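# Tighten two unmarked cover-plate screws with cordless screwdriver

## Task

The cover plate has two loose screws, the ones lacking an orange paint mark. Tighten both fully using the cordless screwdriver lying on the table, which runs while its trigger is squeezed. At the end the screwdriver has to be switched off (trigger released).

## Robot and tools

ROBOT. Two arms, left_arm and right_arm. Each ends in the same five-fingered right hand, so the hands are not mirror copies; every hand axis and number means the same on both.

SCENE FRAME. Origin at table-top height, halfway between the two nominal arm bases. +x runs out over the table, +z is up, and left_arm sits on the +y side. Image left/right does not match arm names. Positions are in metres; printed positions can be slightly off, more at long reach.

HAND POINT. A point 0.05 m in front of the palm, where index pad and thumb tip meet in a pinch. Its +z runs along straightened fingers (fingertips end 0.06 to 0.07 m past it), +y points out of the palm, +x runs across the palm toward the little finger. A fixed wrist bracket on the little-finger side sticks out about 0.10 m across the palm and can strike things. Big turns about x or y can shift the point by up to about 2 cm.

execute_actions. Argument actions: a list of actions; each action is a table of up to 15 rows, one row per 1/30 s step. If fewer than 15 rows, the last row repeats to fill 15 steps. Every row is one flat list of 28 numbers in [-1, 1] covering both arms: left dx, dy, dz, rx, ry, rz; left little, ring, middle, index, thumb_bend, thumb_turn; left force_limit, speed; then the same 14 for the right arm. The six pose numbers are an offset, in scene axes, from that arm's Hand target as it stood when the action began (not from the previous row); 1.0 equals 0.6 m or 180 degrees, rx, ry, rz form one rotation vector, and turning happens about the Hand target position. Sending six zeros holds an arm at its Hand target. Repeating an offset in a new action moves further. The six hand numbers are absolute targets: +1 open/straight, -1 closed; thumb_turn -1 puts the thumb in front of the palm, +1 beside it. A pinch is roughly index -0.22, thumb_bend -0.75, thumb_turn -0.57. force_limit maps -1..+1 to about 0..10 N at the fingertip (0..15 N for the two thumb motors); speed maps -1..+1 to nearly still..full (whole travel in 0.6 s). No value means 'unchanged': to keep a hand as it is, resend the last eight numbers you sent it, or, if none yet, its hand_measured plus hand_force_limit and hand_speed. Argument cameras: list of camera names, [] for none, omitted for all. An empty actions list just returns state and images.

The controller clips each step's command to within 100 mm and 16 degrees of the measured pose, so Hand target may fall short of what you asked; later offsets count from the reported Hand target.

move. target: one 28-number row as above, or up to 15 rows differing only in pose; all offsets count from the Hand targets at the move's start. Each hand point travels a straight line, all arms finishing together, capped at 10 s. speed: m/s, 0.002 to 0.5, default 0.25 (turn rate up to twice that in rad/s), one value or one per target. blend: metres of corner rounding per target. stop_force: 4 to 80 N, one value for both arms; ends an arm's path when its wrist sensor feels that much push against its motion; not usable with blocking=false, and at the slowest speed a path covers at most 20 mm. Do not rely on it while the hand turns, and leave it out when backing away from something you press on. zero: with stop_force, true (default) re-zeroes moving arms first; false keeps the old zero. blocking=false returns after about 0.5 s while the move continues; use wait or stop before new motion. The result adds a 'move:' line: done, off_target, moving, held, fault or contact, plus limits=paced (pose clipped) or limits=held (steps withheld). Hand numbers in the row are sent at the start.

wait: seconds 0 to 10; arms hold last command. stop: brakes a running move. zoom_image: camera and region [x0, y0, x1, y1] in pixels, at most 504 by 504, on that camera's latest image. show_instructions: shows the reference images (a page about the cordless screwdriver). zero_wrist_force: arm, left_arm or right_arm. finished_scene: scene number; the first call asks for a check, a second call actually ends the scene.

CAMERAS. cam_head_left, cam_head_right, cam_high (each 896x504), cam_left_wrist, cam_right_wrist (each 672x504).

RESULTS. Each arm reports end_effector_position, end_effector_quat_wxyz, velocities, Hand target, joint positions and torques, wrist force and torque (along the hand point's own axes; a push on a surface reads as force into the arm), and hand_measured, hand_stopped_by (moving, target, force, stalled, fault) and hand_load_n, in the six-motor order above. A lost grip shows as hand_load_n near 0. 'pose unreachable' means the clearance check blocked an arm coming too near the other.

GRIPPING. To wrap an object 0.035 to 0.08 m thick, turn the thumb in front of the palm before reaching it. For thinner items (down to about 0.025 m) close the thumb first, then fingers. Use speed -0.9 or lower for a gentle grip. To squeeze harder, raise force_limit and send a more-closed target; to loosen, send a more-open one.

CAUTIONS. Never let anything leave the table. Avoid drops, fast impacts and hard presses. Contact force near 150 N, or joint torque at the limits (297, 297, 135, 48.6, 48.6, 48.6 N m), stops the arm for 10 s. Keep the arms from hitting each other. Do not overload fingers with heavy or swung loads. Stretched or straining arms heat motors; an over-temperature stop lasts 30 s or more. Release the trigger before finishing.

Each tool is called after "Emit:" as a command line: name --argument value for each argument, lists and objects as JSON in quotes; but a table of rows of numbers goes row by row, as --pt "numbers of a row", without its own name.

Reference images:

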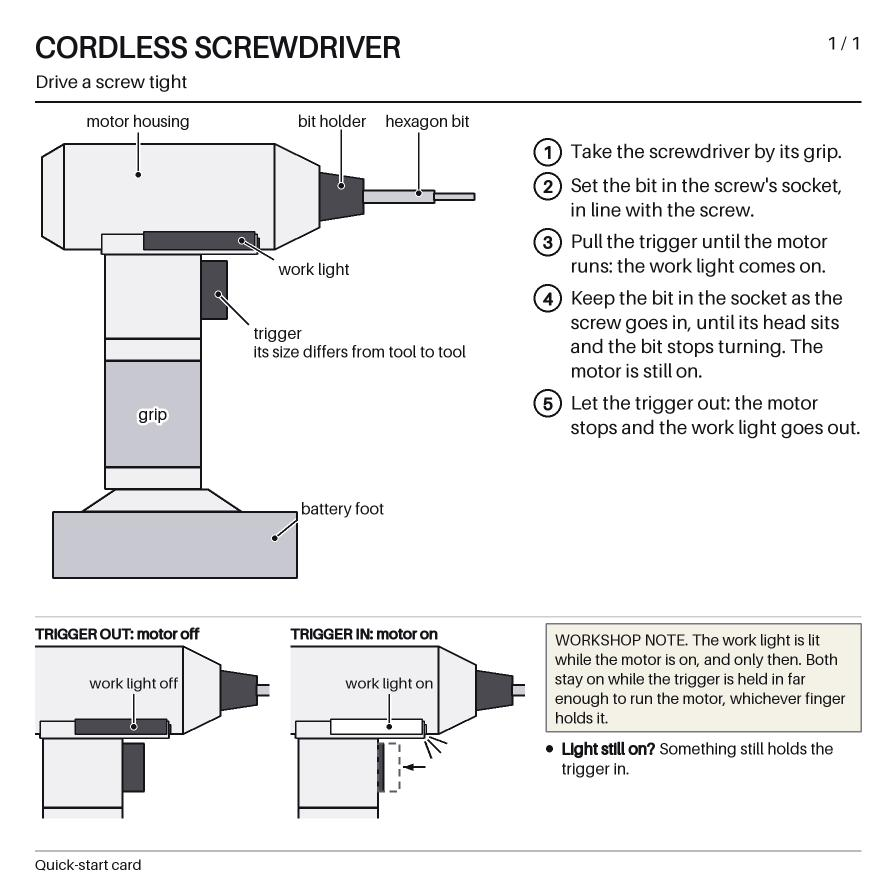

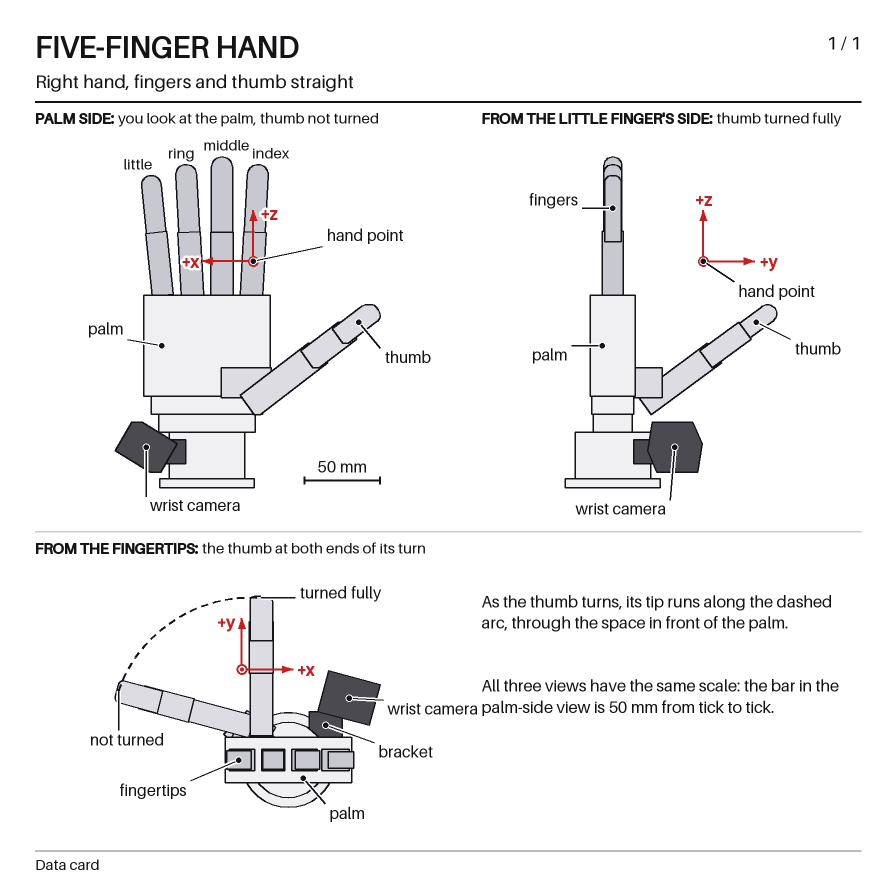

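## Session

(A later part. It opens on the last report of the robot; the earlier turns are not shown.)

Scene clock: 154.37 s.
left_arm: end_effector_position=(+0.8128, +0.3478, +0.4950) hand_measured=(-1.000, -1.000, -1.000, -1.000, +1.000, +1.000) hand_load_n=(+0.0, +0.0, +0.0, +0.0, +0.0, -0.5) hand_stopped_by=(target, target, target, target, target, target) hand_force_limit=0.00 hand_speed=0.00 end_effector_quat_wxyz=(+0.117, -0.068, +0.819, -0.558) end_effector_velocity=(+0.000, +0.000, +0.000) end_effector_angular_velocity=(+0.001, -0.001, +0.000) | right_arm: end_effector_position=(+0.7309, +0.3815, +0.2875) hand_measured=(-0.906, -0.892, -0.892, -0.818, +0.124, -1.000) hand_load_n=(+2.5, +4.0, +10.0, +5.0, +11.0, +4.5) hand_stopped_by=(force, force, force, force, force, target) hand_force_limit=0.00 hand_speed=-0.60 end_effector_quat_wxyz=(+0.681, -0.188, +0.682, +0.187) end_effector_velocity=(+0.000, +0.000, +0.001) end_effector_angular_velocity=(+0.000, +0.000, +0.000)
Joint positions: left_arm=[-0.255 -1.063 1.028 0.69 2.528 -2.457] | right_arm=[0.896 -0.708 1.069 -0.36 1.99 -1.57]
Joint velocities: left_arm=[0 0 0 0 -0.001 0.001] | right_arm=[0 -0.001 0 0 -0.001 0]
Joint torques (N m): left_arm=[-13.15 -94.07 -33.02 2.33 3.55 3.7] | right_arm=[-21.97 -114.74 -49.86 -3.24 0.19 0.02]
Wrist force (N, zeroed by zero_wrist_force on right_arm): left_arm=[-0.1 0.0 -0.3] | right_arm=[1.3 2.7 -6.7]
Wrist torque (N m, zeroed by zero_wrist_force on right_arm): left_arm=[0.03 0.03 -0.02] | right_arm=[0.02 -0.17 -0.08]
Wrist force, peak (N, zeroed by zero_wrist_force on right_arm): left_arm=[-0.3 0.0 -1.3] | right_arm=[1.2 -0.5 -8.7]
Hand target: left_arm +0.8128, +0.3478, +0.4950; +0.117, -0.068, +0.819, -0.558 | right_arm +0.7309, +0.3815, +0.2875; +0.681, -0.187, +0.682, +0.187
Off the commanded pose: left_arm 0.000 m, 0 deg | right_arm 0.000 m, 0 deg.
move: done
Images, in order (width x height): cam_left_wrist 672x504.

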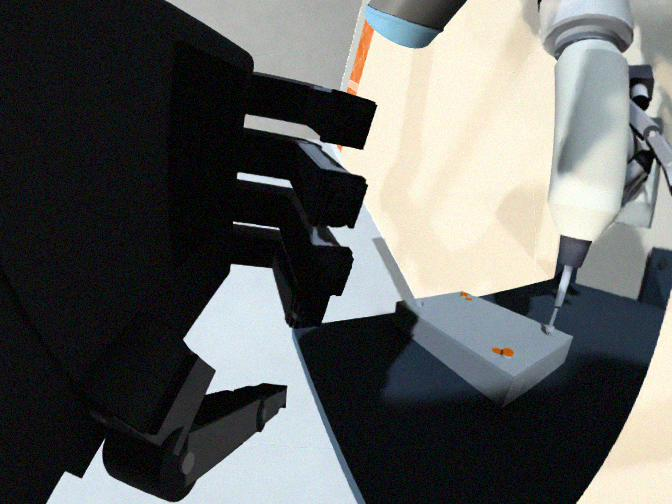

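Emit:
wait --seconds 0.8 --cameras '["cam_left_wrist", "cam_high"]'

Emit:
zoom_image --camera "cam_high" --region '[370, 130, 500, 290]'

Emit:
zoom_image --camera "cam_left_wrist" --region '[525, 295, 565, 335]'

Scene clock: 155.30 s.
left_arm: end_effector_position=(+0.8128, +0.3478, +0.4950) hand_measured=(-1.000, -1.000, -1.000, -1.000, +1.000, +1.000) hand_load_n=(+0.0, +0.0, +0.5, +0.0, +0.0, -0.5) hand_stopped_by=(target, target, target, target, target, target) hand_force_limit=0.00 hand_speed=0.00 end_effector_quat_wxyz=(+0.117, -0.068, +0.819, -0.558) end_effector_velocity=(+0.000, +0.001, +0.000) end_effector_angular_velocity=(+0.001, -0.001, +0.001) | right_arm: end_effector_position=(+0.7309, +0.3815, +0.2874) hand_measured=(-0.906, -0.892, -0.892, -0.818, +0.124, -1.000) hand_load_n=(+2.5, +4.0, +10.0, +5.0, +11.0, +4.0) hand_stopped_by=(force, force, force, force, force, target) hand_force_limit=0.00 hand_speed=-0.60 end_effector_quat_wxyz=(+0.681, -0.188, +0.682, +0.187) end_effector_velocity=(+0.000, +0.000, -0.002) end_effector_angular_velocity=(-0.002, +0.001, +0.000)
Joint positions: left_arm=[-0.255 -1.063 1.028 0.69 2.528 -2.457] | right_arm=[0.896 -0.708 1.069 -0.36 1.99 -1.57]
Joint velocities: left_arm=[0 0 0 0 -0.001 0.001] | right_arm=[0 0.001 0 0.001 0 0]
Joint torques (N m): left_arm=[-11.16 -92.66 -34.12 1.88 2.87 3.84] | right_arm=[-19.35 -120.76 -44.21 -6.79 2.23 -0.11]
Wrist force (N, zeroed by zero_wrist_force on right_arm): left_arm=[-0.3 0.2 -0.9] | right_arm=[2.0 3.1 -7.0]
Wrist torque (N m, zeroed by zero_wrist_force on right_arm): left_arm=[0.10 0.06 -0.02] | right_arm=[-0.02 -0.13 -0.08]
Wrist force, peak (N, zeroed by zero_wrist_force on right_arm): left_arm=[0.1 -0.1 -1.2] | right_arm=[2.2 2.8 -8.0]
Hand target: left_arm +0.8128, +0.3478, +0.4950; +0.117, -0.068, +0.819, -0.558 | right_arm +0.7309, +0.3815, +0.2875; +0.681, -0.187, +0.682, +0.187
Off the commanded pose: left_arm 0.000 m, 0 deg | right_arm 0.000 m, 0 deg.
wait: 0.80 s; at rest by 0.03 s
Images, in order (width x height): cam_high 896x504, cam_left_wrist 672x504.

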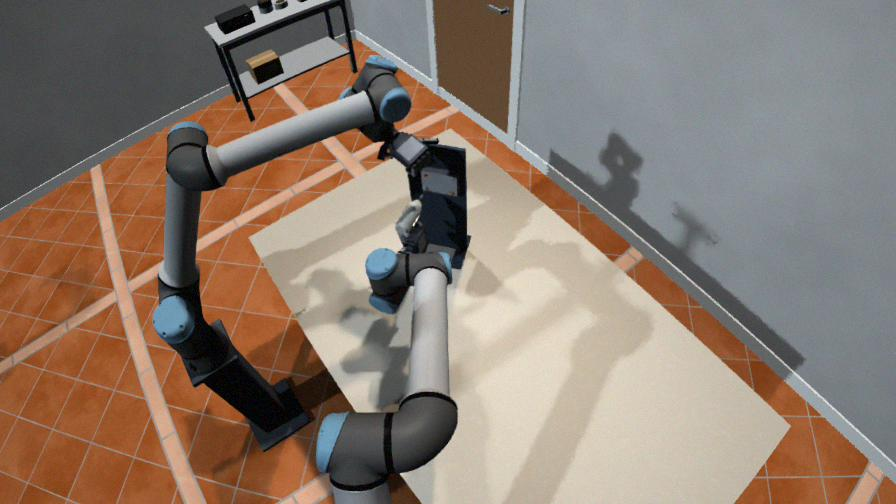

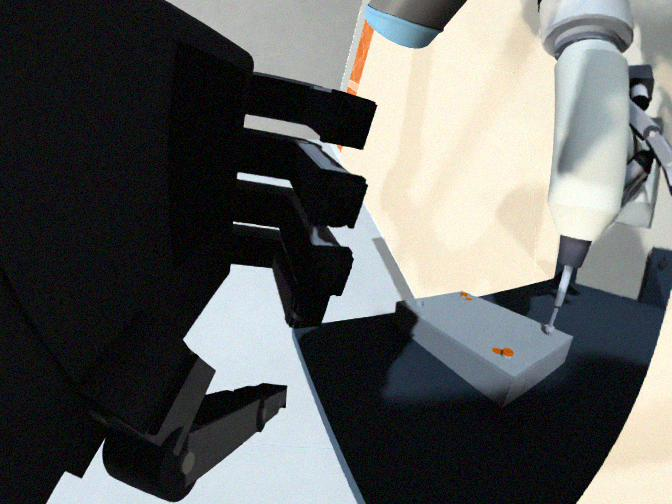

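Scaled by 3.150.

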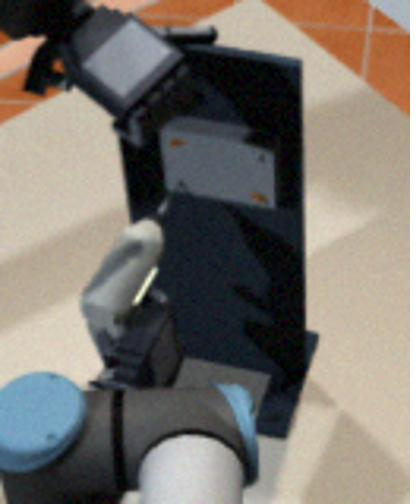

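Scaled by 12.600 from the camera's 672x504 image, which has a finer 960x720 frame.

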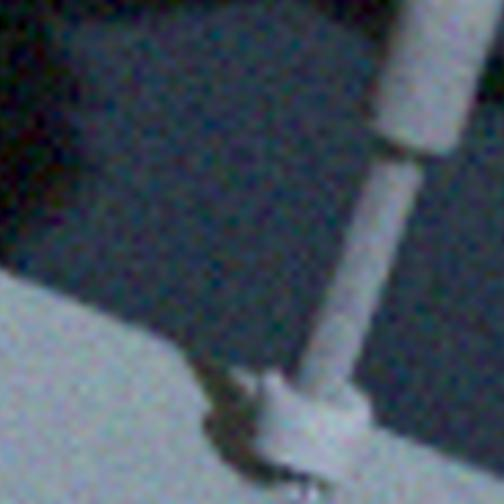

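Emit:
move --target '[0,0,0,0,0,0,-1,-1,-1,-1,1,1,0,0,0.0,-0.001,-0.0006,0,0,0,-1,-1,-1,-1,-1,-1,0,-0.6]' --speed 0.002 --cameras '["cam_left_wrist"]'

Emit:
zoom_image --camera "cam_left_wrist" --region '[525, 295, 565, 335]'

Scene clock: 156.33 s.
left_arm: end_effector_position=(+0.8128, +0.3478, +0.4950) hand_measured=(-1.000, -1.000, -1.000, -1.000, +1.000, +1.000) hand_load_n=(+0.0, +0.0, +0.0, +0.0, +0.0, -0.5) hand_stopped_by=(target, target, target, target, target, target) hand_force_limit=0.00 hand_speed=0.00 end_effector_quat_wxyz=(+0.117, -0.068, +0.819, -0.558) end_effector_velocity=(+0.000, +0.001, +0.000) end_effector_angular_velocity=(+0.000, +0.002, +0.001) | right_arm: end_effector_position=(+0.7310, +0.3808, +0.2871) hand_measured=(-0.906, -0.892, -0.892, -0.818, +0.124, -1.000) hand_load_n=(+3.0, +4.0, +10.5, +5.0, +11.0, +4.0) hand_stopped_by=(force, force, force, force, force, target) hand_force_limit=0.00 hand_speed=-0.60 end_effector_quat_wxyz=(+0.681, -0.187, +0.682, +0.187) end_effector_velocity=(+0.000, +0.000, -0.002) end_effector_angular_velocity=(-0.001, +0.001, +0.000)
Joint positions: left_arm=[-0.255 -1.063 1.028 0.69 2.528 -2.457] | right_arm=[0.895 -0.708 1.071 -0.362 1.99 -1.57]
Joint velocities: left_arm=[0.001 0 0 0 0 -0.002] | right_arm=[0 0.001 0 0 0 0]
Joint torques (N m): left_arm=[-10.42 -93.16 -35.87 1.24 3.52 4.01] | right_arm=[-13.94 -129.21 -42.81 -6.16 -1.34 -0.01]
Wrist force (N, zeroed by zero_wrist_force on right_arm): left_arm=[-0.1 0.3 -0.6] | right_arm=[0.3 0.0 -2.0]
Wrist torque (N m, zeroed by zero_wrist_force on right_arm): left_arm=[0.09 0.02 -0.01] | right_arm=[0.04 -0.09 0.00]
Wrist force, peak (N, zeroed by zero_wrist_force on right_arm): left_arm=[0.0 0.2 -1.2] | right_arm=[1.6 2.8 -7.7]
Hand target: left_arm +0.8128, +0.3478, +0.4950; +0.117, -0.068, +0.819, -0.558 | right_arm +0.7309, +0.3809, +0.2871; +0.681, -0.187, +0.682, +0.187
Off the commanded pose: left_arm 0.000 m, 0 deg | right_arm 0.000 m, 0 deg.
move: done
Images, in order (width x height): cam_left_wrist 672x504.

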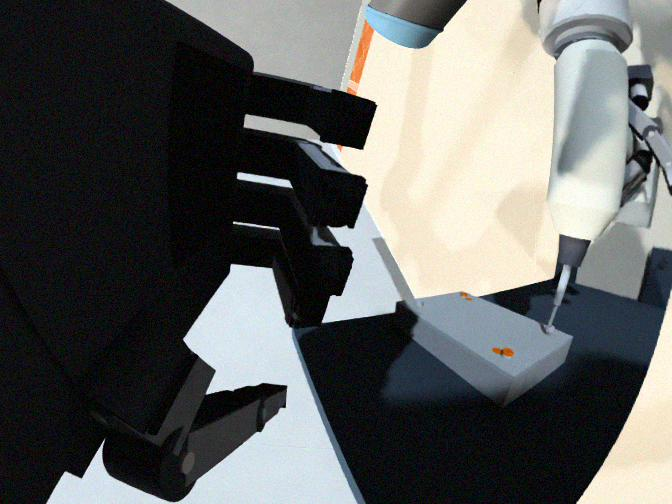

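Scaled by 12.600 from the camera's 672x504 image, which has a finer 960x720 frame.

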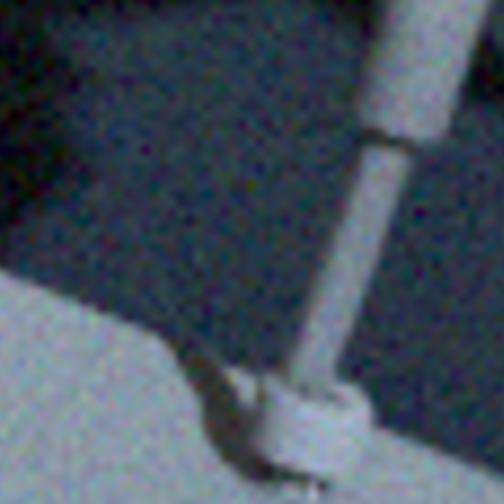

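Emit:
move --target '[0,0,0,0,0,0,-1,-1,-1,-1,1,1,0,0,0.0004,0.0002,0,0,0,0,-1,-1,-1,-1,-1,-1,0,-0.6]' --speed 0.002 --cameras '[]'

Emit:
wait --seconds 0.8 --cameras '["cam_left_wrist"]'

Emit:
zoom_image --camera "cam_left_wrist" --region '[525, 295, 565, 335]'

Scene clock: 157.17 s.
left_arm: end_effector_position=(+0.8128, +0.3478, +0.4950) hand_measured=(-1.000, -1.000, -1.000, -1.000, +1.000, +1.000) hand_load_n=(+0.0, +0.0, +0.0, +0.0, +0.0, +0.0) hand_stopped_by=(target, target, target, target, target, target) hand_force_limit=0.00 hand_speed=0.00 end_effector_quat_wxyz=(+0.117, -0.068, +0.819, -0.558) end_effector_velocity=(+0.000, -0.001, +0.000) end_effector_angular_velocity=(+0.000, +0.001, -0.001) | right_arm: end_effector_position=(+0.7312, +0.3810, +0.2871) hand_measured=(-0.906, -0.892, -0.892, -0.818, +0.124, -1.000) hand_load_n=(+3.0, +4.0, +10.0, +5.0, +11.5, +3.5) hand_stopped_by=(force, force, force, force, force, target) hand_force_limit=0.00 hand_speed=-0.60 end_effector_quat_wxyz=(+0.681, -0.188, +0.682, +0.187) end_effector_velocity=(+0.000, +0.000, -0.002) end_effector_angular_velocity=(-0.002, +0.001, +0.000)
Joint positions: left_arm=[-0.255 -1.063 1.028 0.69 2.528 -2.457] | right_arm=[0.895 -0.708 1.07 -0.361 1.99 -1.57]
Joint velocities: left_arm=[-0.001 0 0 0 0 0] | right_arm=[0 0.001 0 0.001 0 0]
Joint torques (N m): left_arm=[-11.09 -90.7 -38.22 0.81 3.43 3.63] | right_arm=[-19.3 -111.52 -52.52 -1.72 -0.26 -0.01]
Wrist force (N, zeroed by zero_wrist_force on right_arm): left_arm=[0.0 0.1 -1.0] | right_arm=[-0.2 1.4 -7.2]
Wrist torque (N m, zeroed by zero_wrist_force on right_arm): left_arm=[0.08 0.02 -0.01] | right_arm=[0.08 -0.30 -0.08]
Wrist force, peak (N, zeroed by zero_wrist_force on right_arm): left_arm=[0.7 0.1 -0.8] | right_arm=[0.0 1.1 -7.5]
Hand target: left_arm +0.8128, +0.3478, +0.4950; +0.117, -0.068, +0.819, -0.558 | right_arm +0.7312, +0.3810, +0.2871; +0.681, -0.187, +0.682, +0.187
Off the commanded pose: left_arm 0.000 m, 0 deg | right_arm 0.000 m, 0 deg.
move: done
No camera images: "cameras" was empty.

Scene clock: 157.97 s.
left_arm: end_effector_position=(+0.8128, +0.3478, +0.4950) hand_measured=(-1.000, -1.000, -1.000, -1.000, +1.000, +1.000) hand_load_n=(+0.0, +0.0, +0.0, +0.5, +0.0, -0.5) hand_stopped_by=(target, target, target, target, target, target) hand_force_limit=0.00 hand_speed=0.00 end_effector_quat_wxyz=(+0.117, -0.068, +0.819, -0.558) end_effector_velocity=(+0.000, +0.000, -0.001) end_effector_angular_velocity=(+0.000, +0.002, +0.000) | right_arm: end_effector_position=(+0.7312, +0.3810, +0.2871) hand_measured=(-0.906, -0.892, -0.892, -0.818, +0.124, -1.000) hand_load_n=(+3.0, +4.5, +10.0, +5.0, +11.5, +3.5) hand_stopped_by=(force, force, force, force, force, target) hand_force_limit=0.00 hand_speed=-0.60 end_effector_quat_wxyz=(+0.681, -0.188, +0.682, +0.187) end_effector_velocity=(+0.000, +0.000, +0.000) end_effector_angular_velocity=(+0.000, +0.000, +0.000)
Joint positions: left_arm=[-0.255 -1.063 1.028 0.69 2.528 -2.457] | right_arm=[0.895 -0.708 1.07 -0.361 1.99 -1.57]
Joint velocities: left_arm=[0 0.001 0 0 0 -0.001] | right_arm=[0 0 0 0 0 0]
Joint torques (N m): left_arm=[-10.42 -92.41 -41.33 -0.13 3.19 4.05] | right_arm=[-18.74 -113.6 -50.94 -2.89 0.93 -0.02]
Wrist force (N, zeroed by zero_wrist_force on right_arm): left_arm=[0.0 0.0 -0.6] | right_arm=[-0.2 1.5 -7.4]
Wrist torque (N m, zeroed by zero_wrist_force on right_arm): left_arm=[0.05 0.02 -0.01] | right_arm=[0.09 -0.32 -0.09]
Wrist force, peak (N, zeroed by zero_wrist_force on right_arm): left_arm=[-0.3 -0.2 -1.2] | right_arm=[-0.1 1.4 -7.7]
Hand target: left_arm +0.8128, +0.3478, +0.4950; +0.117, -0.068, +0.819, -0.558 | right_arm +0.7312, +0.3810, +0.2871; +0.681, -0.187, +0.682, +0.187
Off the commanded pose: left_arm 0.000 m, 0 deg | right_arm 0.000 m, 0 deg.
wait: 0.80 s; at rest by 0.17 s
Images, in order (width x height): cam_left_wrist 672x504.

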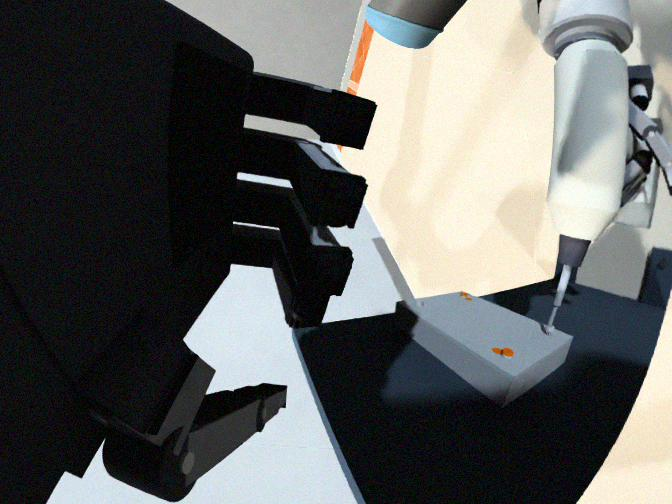

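Scaled by 12.600 from the camera's 672x504 image, which has a finer 960x720 frame.

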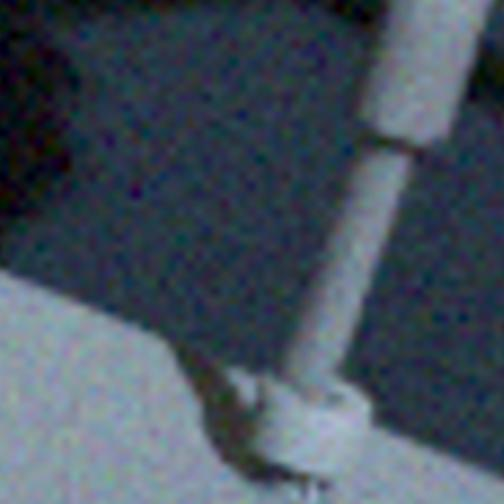

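Emit:
move --target '[-0.065,0.149,-0.022,0,0,0,-1,-1,-1,-1,1,1,0,0,0,0,0,0,0,0,-1,-1,-1,-1,-1,-1,0,-0.6]' --speed 0.15 --cameras '["cam_left_wrist"]'

Emit:
zoom_image --camera "cam_left_wrist" --region '[430, 240, 470, 280]'

Scene clock: 159.10 s.
left_arm: end_effector_position=(+0.7738, +0.4374, +0.4818) hand_measured=(-1.000, -1.000, -1.000, -1.000, +1.000, +1.000) hand_load_n=(+0.5, +0.5, +0.0, +0.0, +0.0, -0.5) hand_stopped_by=(target, target, target, target, target, target) hand_force_limit=0.00 hand_speed=0.00 end_effector_quat_wxyz=(+0.117, -0.068, +0.819, -0.558) end_effector_velocity=(+0.000, +0.000, +0.001) end_effector_angular_velocity=(-0.001, -0.002, +0.000) | right_arm: end_effector_position=(+0.7312, +0.3810, +0.2871) hand_measured=(-0.906, -0.892, -0.892, -0.818, +0.124, -1.000) hand_load_n=(+3.0, +4.0, +10.0, +5.0, +11.5, +3.5) hand_stopped_by=(force, force, force, force, force, target) hand_force_limit=0.00 hand_speed=-0.60 end_effector_quat_wxyz=(+0.681, -0.188, +0.682, +0.187) end_effector_velocity=(+0.000, +0.000, +0.003) end_effector_angular_velocity=(+0.002, -0.001, +0.000)
Joint positions: left_arm=[-0.15 -1.11 1.136 0.735 2.608 -2.331] | right_arm=[0.895 -0.708 1.07 -0.361 1.99 -1.57]
Joint velocities: left_arm=[0 -0.001 0 -0.002 0 -0.001] | right_arm=[0 -0.002 0 -0.001 0 0]
Joint torques (N m): left_arm=[-8.99 -53.77 -52.31 -1.77 -0.39 -3.26] | right_arm=[-16.78 -114.67 -48.43 -4.64 1.6 0.21]
Wrist force (N, zeroed by zero_wrist_force on right_arm): left_arm=[-0.1 -0.1 -1.0] | right_arm=[-0.2 1.2 -7.3]
Wrist torque (N m, zeroed by zero_wrist_force on right_arm): left_arm=[0.04 0.03 -0.02] | right_arm=[0.07 -0.29 -0.09]
Wrist force, peak (N, zeroed by zero_wrist_force on right_arm): left_arm=[0.0 0.8 -2.6] | right_arm=[0.2 1.5 -7.8]
Hand target: left_arm +0.7739, +0.4374, +0.4818; +0.117, -0.068, +0.819, -0.558 | right_arm +0.7312, +0.3810, +0.2871; +0.681, -0.187, +0.682, +0.187
Off the commanded pose: left_arm 0.000 m, 0 deg | right_arm 0.000 m, 0 deg.
move: done
Images, in order (width x height): cam_left_wrist 672x504.

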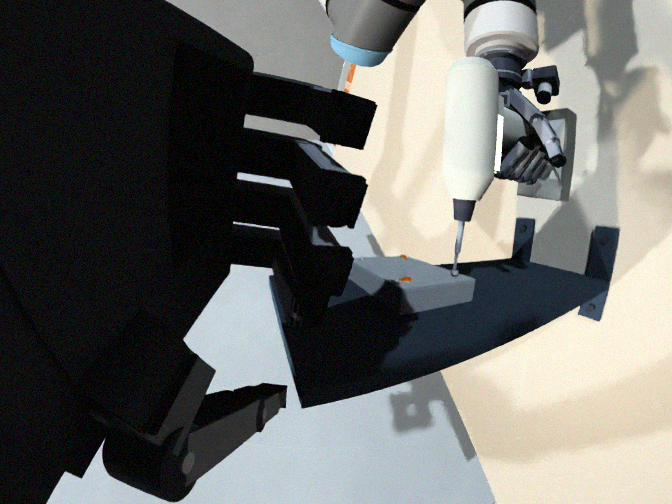

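Scaled by 12.600 from the camera's 672x504 image, which has a finer 960x720 frame.

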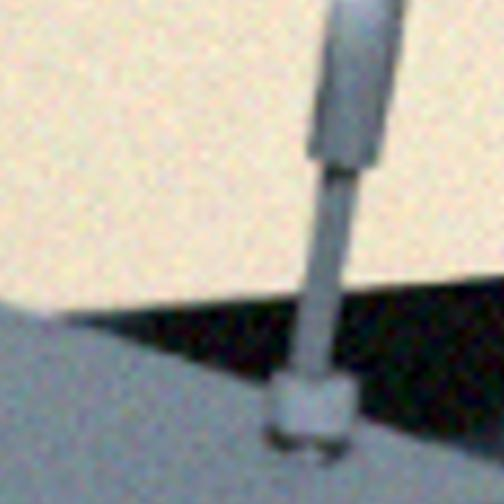

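Emit:
move --target '[0,0,0,0,0,0,-1,-1,-1,-1,1,1,0,0,-0.0003,-0.0001,-0.0009,0,0,0,-1,-1,-1,-1,-1,-1,0,-0.6]' --speed 0.002 --cameras '["cam_left_wrist"]'

Emit:
zoom_image --camera "cam_left_wrist" --region '[430, 240, 470, 280]'

Scene clock: 159.97 s.
left_arm: end_effector_position=(+0.7739, +0.4374, +0.4818) hand_measured=(-1.000, -1.000, -1.000, -1.000, +1.000, +1.000) hand_load_n=(+0.0, +0.0, +0.0, +0.0, +0.0, +0.0) hand_stopped_by=(target, target, target, target, target, target) hand_force_limit=0.00 hand_speed=0.00 end_effector_quat_wxyz=(+0.117, -0.068, +0.819, -0.558) end_effector_velocity=(+0.000, -0.001, +0.000) end_effector_angular_velocity=(+0.000, +0.001, +0.000) | right_arm: end_effector_position=(+0.7311, +0.3809, +0.2865) hand_measured=(-0.906, -0.892, -0.892, -0.818, +0.124, -1.000) hand_load_n=(+3.0, +4.0, +10.5, +5.0, +11.0, +3.5) hand_stopped_by=(force, force, force, force, force, target) hand_force_limit=0.00 hand_speed=-0.60 end_effector_quat_wxyz=(+0.681, -0.187, +0.682, +0.187) end_effector_velocity=(+0.000, +0.000, +0.001) end_effector_angular_velocity=(+0.001, -0.001, +0.000)
Joint positions: left_arm=[-0.15 -1.11 1.136 0.735 2.608 -2.331] | right_arm=[0.895 -0.708 1.071 -0.362 1.99 -1.57]
Joint velocities: left_arm=[-0.001 0 0 -0.001 -0.001 -0.002] | right_arm=[0 -0.001 0 0 0 0]
Joint torques (N m): left_arm=[5.55 -54.03 -51.25 -0.88 -1.25 -2.9] | right_arm=[11.7 -111.53 -41.29 -6.38 2.39 0.31]
Wrist force (N, zeroed by zero_wrist_force on right_arm): left_arm=[0.2 0.0 -0.7] | right_arm=[0.2 0.4 -2.5]
Wrist torque (N m, zeroed by zero_wrist_force on right_arm): left_arm=[0.03 -0.02 0.00] | right_arm=[0.05 -0.15 0.00]
Wrist force, peak (N, zeroed by zero_wrist_force on right_arm): left_arm=[-0.3 0.4 -1.3] | right_arm=[0.1 1.5 -7.9]
Hand target: left_arm +0.7739, +0.4374, +0.4818; +0.117, -0.068, +0.819, -0.558 | right_arm +0.7310, +0.3809, +0.2866; +0.681, -0.187, +0.682, +0.187
Off the commanded pose: left_arm 0.000 m, 0 deg | right_arm 0.000 m, 0 deg.
move: done
Images, in order (width x height): cam_left_wrist 672x504.

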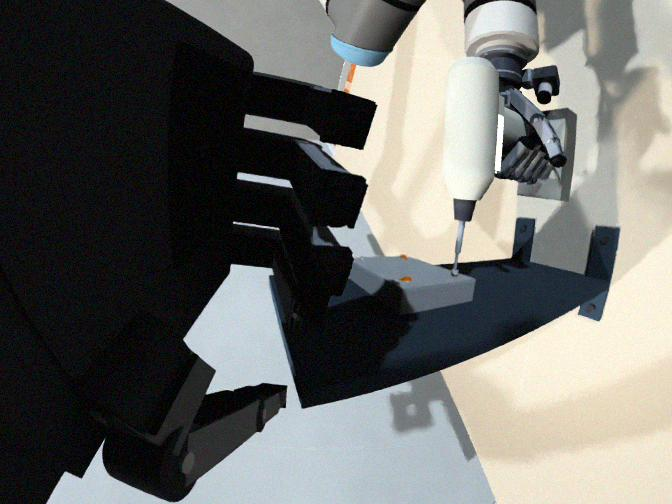

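Scaled by 12.600 from the camera's 672x504 image, which has a finer 960x720 frame.

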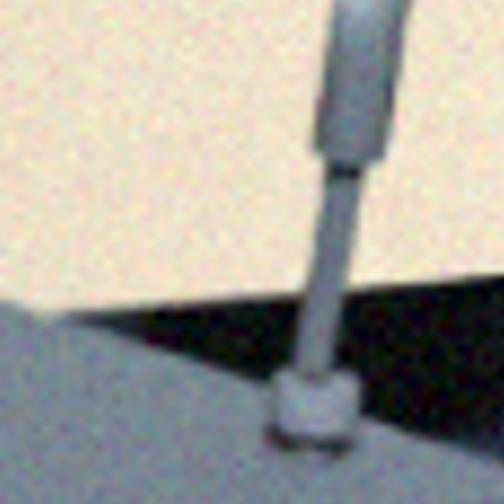

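Emit:
move --target '[0,0,0,0,0,0,-1,-1,-1,-1,1,1,0,0,0.0003,0.0001,-0.0001,0,0,0,-1,-1,-1,-1,-1,-1,0,-0.6]' --speed 0.002 --cameras '[]'

Emit:
wait --seconds 0.8 --cameras '["cam_left_wrist"]'

Emit:
zoom_image --camera "cam_left_wrist" --region '[430, 240, 470, 280]'

Scene clock: 160.77 s.
left_arm: end_effector_position=(+0.7739, +0.4374, +0.4818) hand_measured=(-1.000, -1.000, -1.000, -1.000, +1.000, +1.000) hand_load_n=(+0.0, +0.0, +0.0, +0.0, +0.0, +0.0) hand_stopped_by=(target, target, target, target, target, target) hand_force_limit=0.00 hand_speed=0.00 end_effector_quat_wxyz=(+0.117, -0.068, +0.819, -0.558) end_effector_velocity=(-0.001, -0.001, +0.000) end_effector_angular_velocity=(-0.001, +0.001, -0.001) | right_arm: end_effector_position=(+0.7311, +0.3810, +0.2865) hand_measured=(-0.906, -0.892, -0.892, -0.818, +0.124, -1.000) hand_load_n=(+3.0, +4.0, +10.5, +5.0, +11.5, +3.5) hand_stopped_by=(force, force, force, force, force, target) hand_force_limit=0.00 hand_speed=-0.60 end_effector_quat_wxyz=(+0.681, -0.188, +0.682, +0.187) end_effector_velocity=(+0.000, +0.000, +0.000) end_effector_angular_velocity=(+0.001, +0.000, +0.000)
Joint positions: left_arm=[-0.15 -1.11 1.136 0.735 2.608 -2.331] | right_arm=[0.895 -0.708 1.071 -0.362 1.99 -1.57]
Joint velocities: left_arm=[-0.001 0 0 0.001 0.001 -0.001] | right_arm=[0 0 0 -0.001 0 0]
Joint torques (N m): left_arm=[10.61 -53.51 -49.92 -0.74 -0.87 -2.8] | right_arm=[-0.39 -110.73 -53.07 -1.44 -0.48 0.33]
Wrist force (N, zeroed by zero_wrist_force on right_arm): left_arm=[0.0 0.1 -0.8] | right_arm=[-0.7 0.5 -7.0]
Wrist torque (N m, zeroed by zero_wrist_force on right_arm): left_arm=[0.06 0.00 0.00] | right_arm=[0.15 -0.28 -0.06]
Wrist force, peak (N, zeroed by zero_wrist_force on right_arm): left_arm=[0.0 0.2 -1.1] | right_arm=[-0.8 0.4 -7.2]
Hand target: left_arm +0.7739, +0.4374, +0.4818; +0.117, -0.068, +0.819, -0.558 | right_arm +0.7312, +0.3810, +0.2865; +0.681, -0.187, +0.682, +0.187
Off the commanded pose: left_arm 0.000 m, 0 deg | right_arm 0.000 m, 0 deg.
move: done
No camera images: "cameras" was empty.

Scene clock: 161.57 s.
left_arm: end_effector_position=(+0.7739, +0.4374, +0.4818) hand_measured=(-1.000, -1.000, -1.000, -1.000, +1.000, +1.000) hand_load_n=(+0.0, +0.0, +0.0, +0.0, +0.0, -0.5) hand_stopped_by=(target, target, target, target, target, target) hand_force_limit=0.00 hand_speed=0.00 end_effector_quat_wxyz=(+0.117, -0.068, +0.819, -0.558) end_effector_velocity=(+0.000, +0.000, +0.000) end_effector_angular_velocity=(+0.000, +0.001, +0.000) | right_arm: end_effector_position=(+0.7311, +0.3810, +0.2865) hand_measured=(-0.906, -0.892, -0.892, -0.818, +0.124, -1.000) hand_load_n=(+3.5, +4.0, +10.0, +5.0, +11.5, +3.5) hand_stopped_by=(force, force, force, force, force, target) hand_force_limit=0.00 hand_speed=-0.60 end_effector_quat_wxyz=(+0.681, -0.188, +0.682, +0.187) end_effector_velocity=(+0.000, +0.000, +0.000) end_effector_angular_velocity=(+0.001, -0.001, +0.000)
Joint positions: left_arm=[-0.15 -1.11 1.136 0.735 2.608 -2.331] | right_arm=[0.895 -0.708 1.071 -0.362 1.99 -1.57]
Joint velocities: left_arm=[0 -0.001 0 0 0 -0.001] | right_arm=[0 0 0 -0.001 0 0]
Joint torques (N m): left_arm=[9.57 -53.29 -47.01 -0.75 -0.84 -3.72] | right_arm=[-17.82 -110.83 -50.88 -2.16 -0.67 0.36]
Wrist force (N, zeroed by zero_wrist_force on right_arm): left_arm=[0.2 0.2 -1.0] | right_arm=[-0.4 0.5 -6.7]
Wrist torque (N m, zeroed by zero_wrist_force on right_arm): left_arm=[0.08 -0.01 0.01] | right_arm=[0.11 -0.34 -0.06]
Wrist force, peak (N, zeroed by zero_wrist_force on right_arm): left_arm=[-0.2 0.0 -1.2] | right_arm=[-0.5 0.2 -7.2]
Hand target: left_arm +0.7739, +0.4374, +0.4818; +0.117, -0.068, +0.819, -0.558 | right_arm +0.7312, +0.3810, +0.2865; +0.681, -0.187, +0.682, +0.187
Off the commanded pose: left_arm 0.000 m, 0 deg | right_arm 0.000 m, 0 deg.
wait: 0.80 s; at rest by 0.17 s
Images, in order (width x height): cam_left_wrist 672x504.

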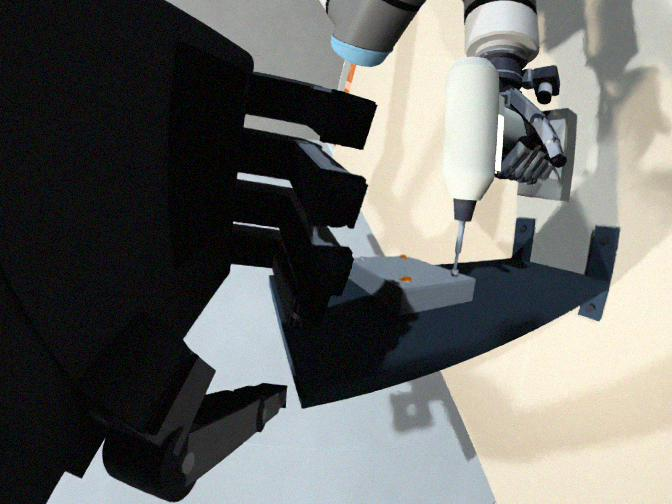

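Scaled by 12.600 from the camera's 672x504 image, which has a finer 960x720 frame.

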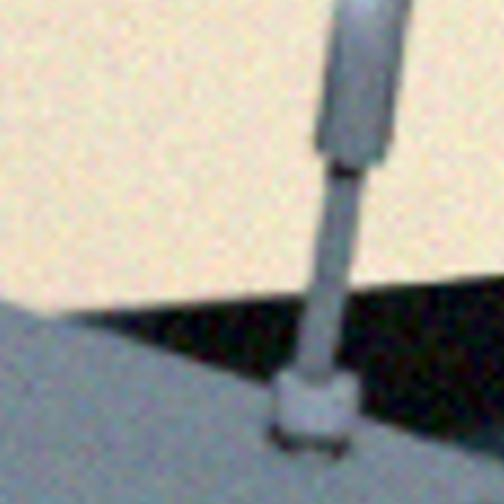

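Emit:
move --target '[0.065,-0.149,0.022,0,0,0,-1,-1,-1,-1,1,1,0,0,0,0,0,0,0,0,-1,-1,-1,-1,-1,-1,0,-0.6]' --speed 0.15 --cameras '["cam_left_wrist"]'

Emit:
zoom_image --camera "cam_left_wrist" --region '[525, 295, 565, 335]'

Scene clock: 162.70 s.
left_arm: end_effector_position=(+0.8129, +0.3479, +0.4950) hand_measured=(-1.000, -1.000, -1.000, -1.000, +1.000, +1.000) hand_load_n=(+0.0, +0.0, +0.0, +0.0, +0.0, -0.5) hand_stopped_by=(target, target, target, target, target, target) hand_force_limit=0.00 hand_speed=0.00 end_effector_quat_wxyz=(+0.117, -0.068, +0.819, -0.558) end_effector_velocity=(-0.002, +0.001, -0.001) end_effector_angular_velocity=(+0.000, +0.002, -0.002) | right_arm: end_effector_position=(+0.7312, +0.3810, +0.2865) hand_measured=(-0.906, -0.892, -0.892, -0.818, +0.124, -1.000) hand_load_n=(+3.0, +4.5, +10.5, +5.0, +11.0, +3.5) hand_stopped_by=(force, force, force, force, force, target) hand_force_limit=0.00 hand_speed=-0.60 end_effector_quat_wxyz=(+0.681, -0.187, +0.682, +0.187) end_effector_velocity=(+0.000, +0.000, +0.001) end_effector_angular_velocity=(+0.001, -0.001, +0.000)
Joint positions: left_arm=[-0.255 -1.063 1.027 0.69 2.528 -2.457] | right_arm=[0.895 -0.708 1.071 -0.362 1.99 -1.57]
Joint velocities: left_arm=[0.001 -0.002 0.005 0.002 0.002 0.003] | right_arm=[0 -0.001 0 0 0 0]
Joint torques (N m): left_arm=[11.33 -92.79 -29.54 5.71 4.86 4.01] | right_arm=[-17.54 -111.58 -48.04 -3.02 -0.41 0.56]
Wrist force (N, zeroed by zero_wrist_force on right_arm): left_arm=[0.0 0.1 -0.6] | right_arm=[-0.6 0.5 -7.7]
Wrist torque (N m, zeroed by zero_wrist_force on right_arm): left_arm=[0.06 0.02 -0.02] | right_arm=[0.16 -0.32 -0.06]
Wrist force, peak (N, zeroed by zero_wrist_force on right_arm): left_arm=[0.2 0.8 -2.6] | right_arm=[-0.5 0.7 -7.8]
Hand target: left_arm +0.8128, +0.3479, +0.4950; +0.117, -0.068, +0.819, -0.558 | right_arm +0.7312, +0.3810, +0.2865; +0.681, -0.187, +0.682, +0.187
Off the commanded pose: left_arm 0.000 m, 0 deg | right_arm 0.000 m, 0 deg.
move: done
Images, in order (width x height): cam_left_wrist 672x504.

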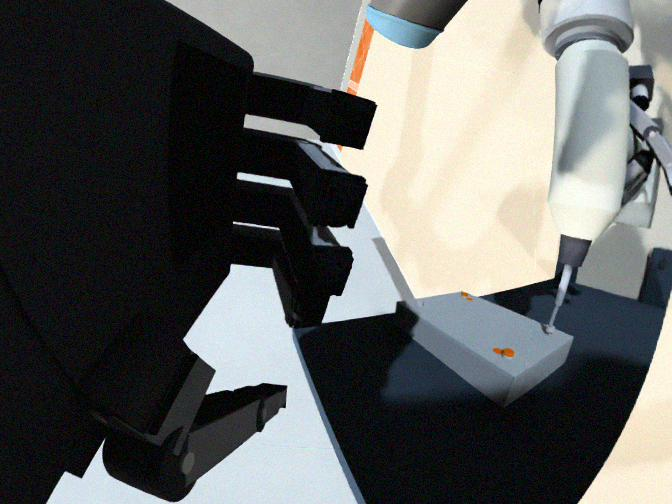

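Scaled by 12.600 from the camera's 672x504 image, which has a finer 960x720 frame.

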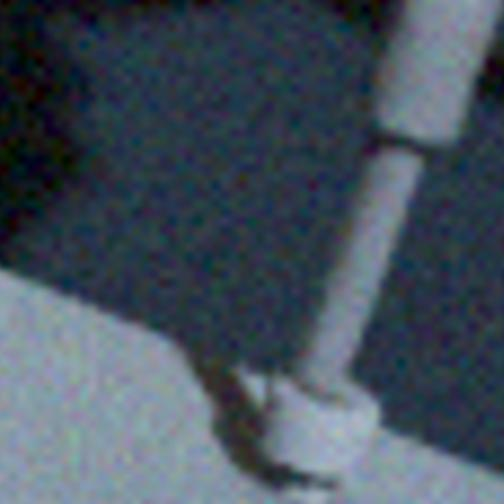

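Emit:
move --target '[0,0,0,0,0,0,-1,-1,-1,-1,1,1,0,0,-0.0005,0.0001,-0.0004,0,0,0,-1,-1,-1,-1,-1,-1,0,-0.6]' --speed 0.002 --cameras '[]'

Emit:
wait --seconds 1.0 --cameras '["cam_left_wrist"]'

Emit:
zoom_image --camera "cam_left_wrist" --region '[525, 295, 565, 335]'

Scene clock: 163.60 s.
left_arm: end_effector_position=(+0.8128, +0.3479, +0.4950) hand_measured=(-1.000, -1.000, -1.000, -1.000, +1.000, +1.000) hand_load_n=(+0.0, +0.0, +0.0, +0.0, +0.0, +0.0) hand_stopped_by=(target, target, target, target, target, target) hand_force_limit=0.00 hand_speed=0.00 end_effector_quat_wxyz=(+0.117, -0.068, +0.819, -0.558) end_effector_velocity=(+0.000, +0.000, +0.001) end_effector_angular_velocity=(+0.000, -0.002, -0.001) | right_arm: end_effector_position=(+0.7309, +0.3810, +0.2862) hand_measured=(-0.906, -0.892, -0.892, -0.818, +0.124, -1.000) hand_load_n=(+3.0, +4.5, +10.5, +5.0, +11.0, +3.5) hand_stopped_by=(force, force, force, force, force, target) hand_force_limit=0.00 hand_speed=-0.60 end_effector_quat_wxyz=(+0.681, -0.187, +0.682, +0.187) end_effector_velocity=(-0.001, +0.000, +0.001) end_effector_angular_velocity=(+0.001, -0.001, +0.001)
Joint positions: left_arm=[-0.255 -1.063 1.028 0.69 2.528 -2.457] | right_arm=[0.895 -0.708 1.071 -0.362 1.99 -1.57]
Joint velocities: left_arm=[0 -0.001 0 0 0 0] | right_arm=[0.001 -0.001 0 0 0 0]
Joint torques (N m): left_arm=[-10.63 -94.25 -29.11 3.53 3.93 4.1] | right_arm=[14.45 -112.89 -41.96 -6.35 1.93 0.38]
Wrist force (N, zeroed by zero_wrist_force on right_arm): left_arm=[-0.1 -0.1 -1.1] | right_arm=[0.1 -0.6 -2.6]
Wrist torque (N m, zeroed by zero_wrist_force on right_arm): left_arm=[0.05 0.04 -0.03] | right_arm=[0.11 -0.11 0.03]
Wrist force, peak (N, zeroed by zero_wrist_force on right_arm): left_arm=[0.5 -0.1 -1.0] | right_arm=[-0.3 0.7 -7.9]
Hand target: left_arm +0.8128, +0.3479, +0.4950; +0.117, -0.068, +0.819, -0.558 | right_arm +0.7309, +0.3810, +0.2863; +0.681, -0.187, +0.682, +0.187
Off the commanded pose: left_arm 0.000 m, 0 deg | right_arm 0.000 m, 0 deg.
move: done
No camera images: "cameras" was empty.

Scene clock: 164.60 s.
left_arm: end_effector_position=(+0.8128, +0.3479, +0.4950) hand_measured=(-1.000, -1.000, -1.000, -1.000, +1.000, +1.000) hand_load_n=(+0.0, +0.0, +0.0, +0.0, +0.0, +0.0) hand_stopped_by=(target, target, target, target, target, target) hand_force_limit=0.00 hand_speed=0.00 end_effector_quat_wxyz=(+0.117, -0.068, +0.819, -0.558) end_effector_velocity=(+0.000, +0.001, +0.000) end_effector_angular_velocity=(+0.000, +0.000, +0.001) | right_arm: end_effector_position=(+0.7309, +0.3810, +0.2862) hand_measured=(-0.906, -0.892, -0.892, -0.818, +0.124, -1.000) hand_load_n=(+3.0, +4.0, +10.5, +5.0, +11.5, +3.5) hand_stopped_by=(force, force, force, force, force, target) hand_force_limit=0.00 hand_speed=-0.60 end_effector_quat_wxyz=(+0.681, -0.187, +0.682, +0.187) end_effector_velocity=(+0.000, +0.000, -0.002) end_effector_angular_velocity=(-0.001, +0.001, +0.000)
Joint positions: left_arm=[-0.255 -1.063 1.028 0.69 2.528 -2.457] | right_arm=[0.895 -0.708 1.071 -0.362 1.99 -1.57]
Joint velocities: left_arm=[0.001 0 0 0 0 0] | right_arm=[0 0.001 0 0.001 0 0]
Joint torques (N m): left_arm=[-14.58 -93.7 -31.02 3.73 3.62 3.93] | right_arm=[14.01 -115.22 -43.97 -5.12 0.82 0.49]
Wrist force (N, zeroed by zero_wrist_force on right_arm): left_arm=[0.0 0.1 -0.8] | right_arm=[0.3 -0.2 -1.9]
Wrist torque (N m, zeroed by zero_wrist_force on right_arm): left_arm=[0.08 0.01 -0.01] | right_arm=[0.12 -0.08 0.04]
Wrist force, peak (N, zeroed by zero_wrist_force on right_arm): left_arm=[-0.4 -0.3 -1.2] | right_arm=[0.1 -0.6 -2.9]
Hand target: left_arm +0.8128, +0.3479, +0.4950; +0.117, -0.068, +0.819, -0.558 | right_arm +0.7309, +0.3810, +0.2863; +0.681, -0.187, +0.682, +0.187
Off the commanded pose: left_arm 0.000 m, 0 deg | right_arm 0.000 m, 0 deg.
wait: 1.00 s; at rest by 0.17 s
Images, in order (width x height): cam_left_wrist 672x504.

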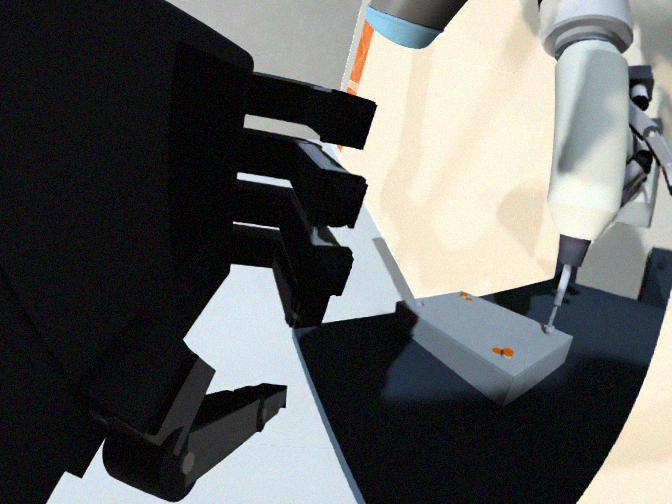

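Scaled by 12.600 from the camera's 672x504 image, which has a finer 960x720 frame.

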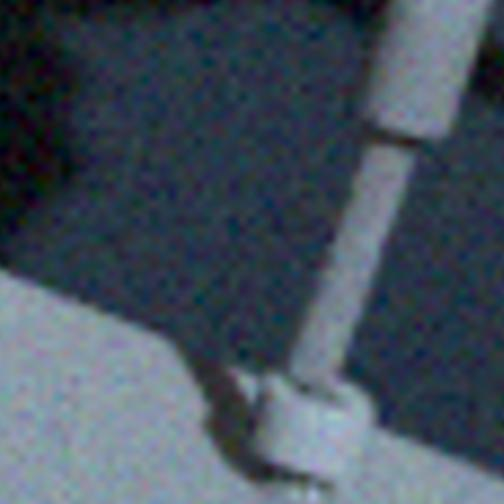

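Emit:
wait --seconds 2.0 --cameras '["cam_left_wrist"]'

Emit:
zoom_image --camera "cam_left_wrist" --region '[525, 295, 565, 335]'

Scene clock: 166.70 s.
left_arm: end_effector_position=(+0.8128, +0.3479, +0.4950) hand_measured=(-1.000, -1.000, -1.000, -1.000, +1.000, +1.000) hand_load_n=(+0.0, +0.0, +0.0, +0.0, +0.0, +0.0) hand_stopped_by=(target, target, target, target, target, target) hand_force_limit=0.00 hand_speed=0.00 end_effector_quat_wxyz=(+0.117, -0.068, +0.819, -0.558) end_effector_velocity=(+0.000, +0.000, +0.000) end_effector_angular_velocity=(+0.000, +0.001, +0.000) | right_arm: end_effector_position=(+0.7309, +0.3810, +0.2862) hand_measured=(-0.906, -0.892, -0.892, -0.818, +0.124, -1.000) hand_load_n=(+3.0, +4.0, +10.5, +5.0, +11.5, +3.5) hand_stopped_by=(force, force, force, force, force, target) hand_force_limit=0.00 hand_speed=-0.60 end_effector_quat_wxyz=(+0.681, -0.188, +0.682, +0.187) end_effector_velocity=(+0.000, +0.000, -0.001) end_effector_angular_velocity=(-0.001, +0.001, +0.000)
Joint positions: left_arm=[-0.255 -1.063 1.028 0.69 2.528 -2.457] | right_arm=[0.895 -0.708 1.071 -0.362 1.99 -1.57]
Joint velocities: left_arm=[0 0 0 0 0 -0.001] | right_arm=[0 0.001 0 0 0 0]
Joint torques (N m): left_arm=[-9.72 -92.22 -34.5 1.96 2.95 3.86] | right_arm=[14.4 -120.28 -50.47 -2.24 0.2 0.7]
Wrist force (N, zeroed by zero_wrist_force on right_arm): left_arm=[0.1 -0.1 -1.1] | right_arm=[-0.1 -0.2 -2.3]
Wrist torque (N m, zeroed by zero_wrist_force on right_arm): left_arm=[0.06 0.01 -0.01] | right_arm=[0.14 -0.01 0.01]
Wrist force, peak (N, zeroed by zero_wrist_force on right_arm): left_arm=[0.3 0.1 -1.3] | right_arm=[0.1 -0.6 -2.5]
Hand target: left_arm +0.8128, +0.3479, +0.4950; +0.117, -0.068, +0.819, -0.558 | right_arm +0.7309, +0.3810, +0.2863; +0.681, -0.187, +0.682, +0.187
Off the commanded pose: left_arm 0.000 m, 0 deg | right_arm 0.000 m, 0 deg.
wait: 2.00 s; at rest by 0.07 s
Images, in order (width x height): cam_left_wrist 672x504.

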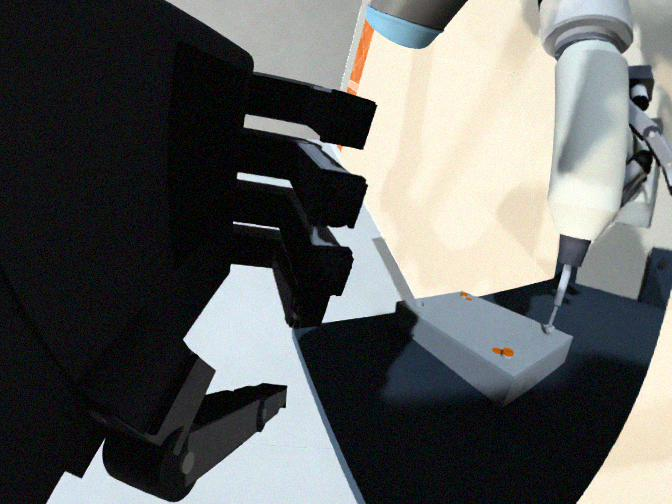

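Scaled by 12.600 from the camera's 672x504 image, which has a finer 960x720 frame.

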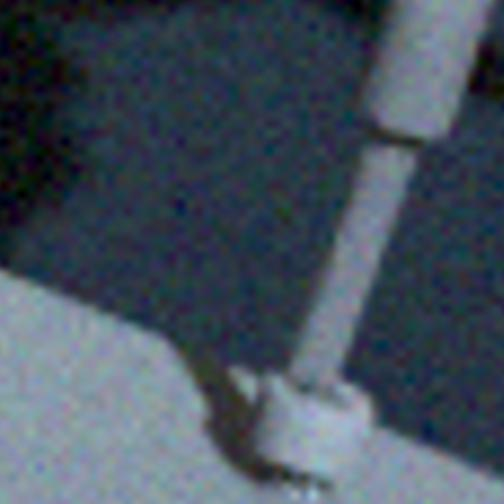

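Emit:
move --target '[-0.065,0.149,-0.022,0,0,0,-1,-1,-1,-1,1,1,0,0,0,0,0,0,0,0,-1,-1,-1,-1,-1,-1,0,-0.6]' --speed 0.15 --cameras '["cam_left_wrist"]'

Emit:
zoom_image --camera "cam_left_wrist" --region '[440, 255, 470, 285]'

Scene clock: 168.20 s.
left_arm: end_effector_position=(+0.7738, +0.4374, +0.4819) hand_measured=(-1.000, -1.000, -1.000, -1.000, +1.000, +1.000) hand_load_n=(-0.5, +0.0, +0.0, +0.0, +0.0, +0.0) hand_stopped_by=(target, target, target, target, target, target) hand_force_limit=0.00 hand_speed=0.00 end_effector_quat_wxyz=(+0.117, -0.068, +0.819, -0.558) end_effector_velocity=(+0.001, -0.001, +0.000) end_effector_angular_velocity=(+0.000, -0.002, +0.000) | right_arm: end_effector_position=(+0.7309, +0.3810, +0.2863) hand_measured=(-0.906, -0.892, -0.892, -0.818, +0.124, -1.000) hand_load_n=(+3.0, +4.0, +10.5, +5.0, +11.5, +4.0) hand_stopped_by=(force, force, force, force, force, target) hand_force_limit=0.00 hand_speed=-0.60 end_effector_quat_wxyz=(+0.681, -0.188, +0.682, +0.187) end_effector_velocity=(+0.000, +0.000, -0.002) end_effector_angular_velocity=(-0.002, +0.002, -0.001)
Joint positions: left_arm=[-0.15 -1.11 1.136 0.735 2.608 -2.331] | right_arm=[0.895 -0.708 1.071 -0.362 1.99 -1.57]
Joint velocities: left_arm=[-0.001 0 0 -0.003 -0.001 -0.001] | right_arm=[0 0.001 0 0.002 0 0]
Joint torques (N m): left_arm=[-4.65 -54.95 -53 -1.21 -1 -3.45] | right_arm=[14.27 -124.55 -50.87 -1.9 0.07 0.64]
Wrist force (N, zeroed by zero_wrist_force on right_arm): left_arm=[-0.1 0.0 -0.7] | right_arm=[0.4 -0.4 -2.2]
Wrist torque (N m, zeroed by zero_wrist_force on right_arm): left_arm=[0.04 0.02 -0.01] | right_arm=[0.10 -0.10 0.03]
Wrist force, peak (N, zeroed by zero_wrist_force on right_arm): left_arm=[0.3 0.3 -2.4] | right_arm=[0.0 -0.2 -2.6]
Hand target: left_arm +0.7739, +0.4374, +0.4818; +0.117, -0.068, +0.819, -0.558 | right_arm +0.7309, +0.3810, +0.2863; +0.681, -0.187, +0.682, +0.187
Off the commanded pose: left_arm 0.000 m, 0 deg | right_arm 0.000 m, 0 deg.
move: done
Images, in order (width x height): cam_left_wrist 672x504.

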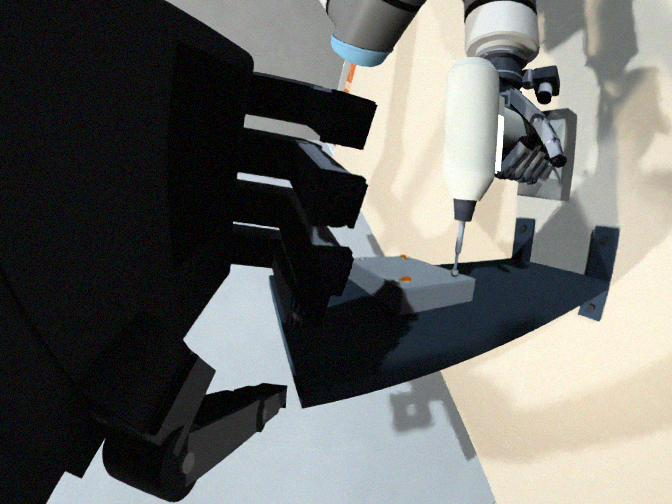

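Scaled by 16.800 from the camera's 672x504 image, which has a finer 960x720 frame.

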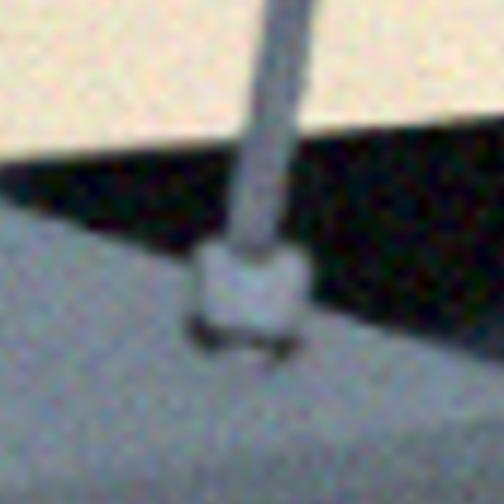

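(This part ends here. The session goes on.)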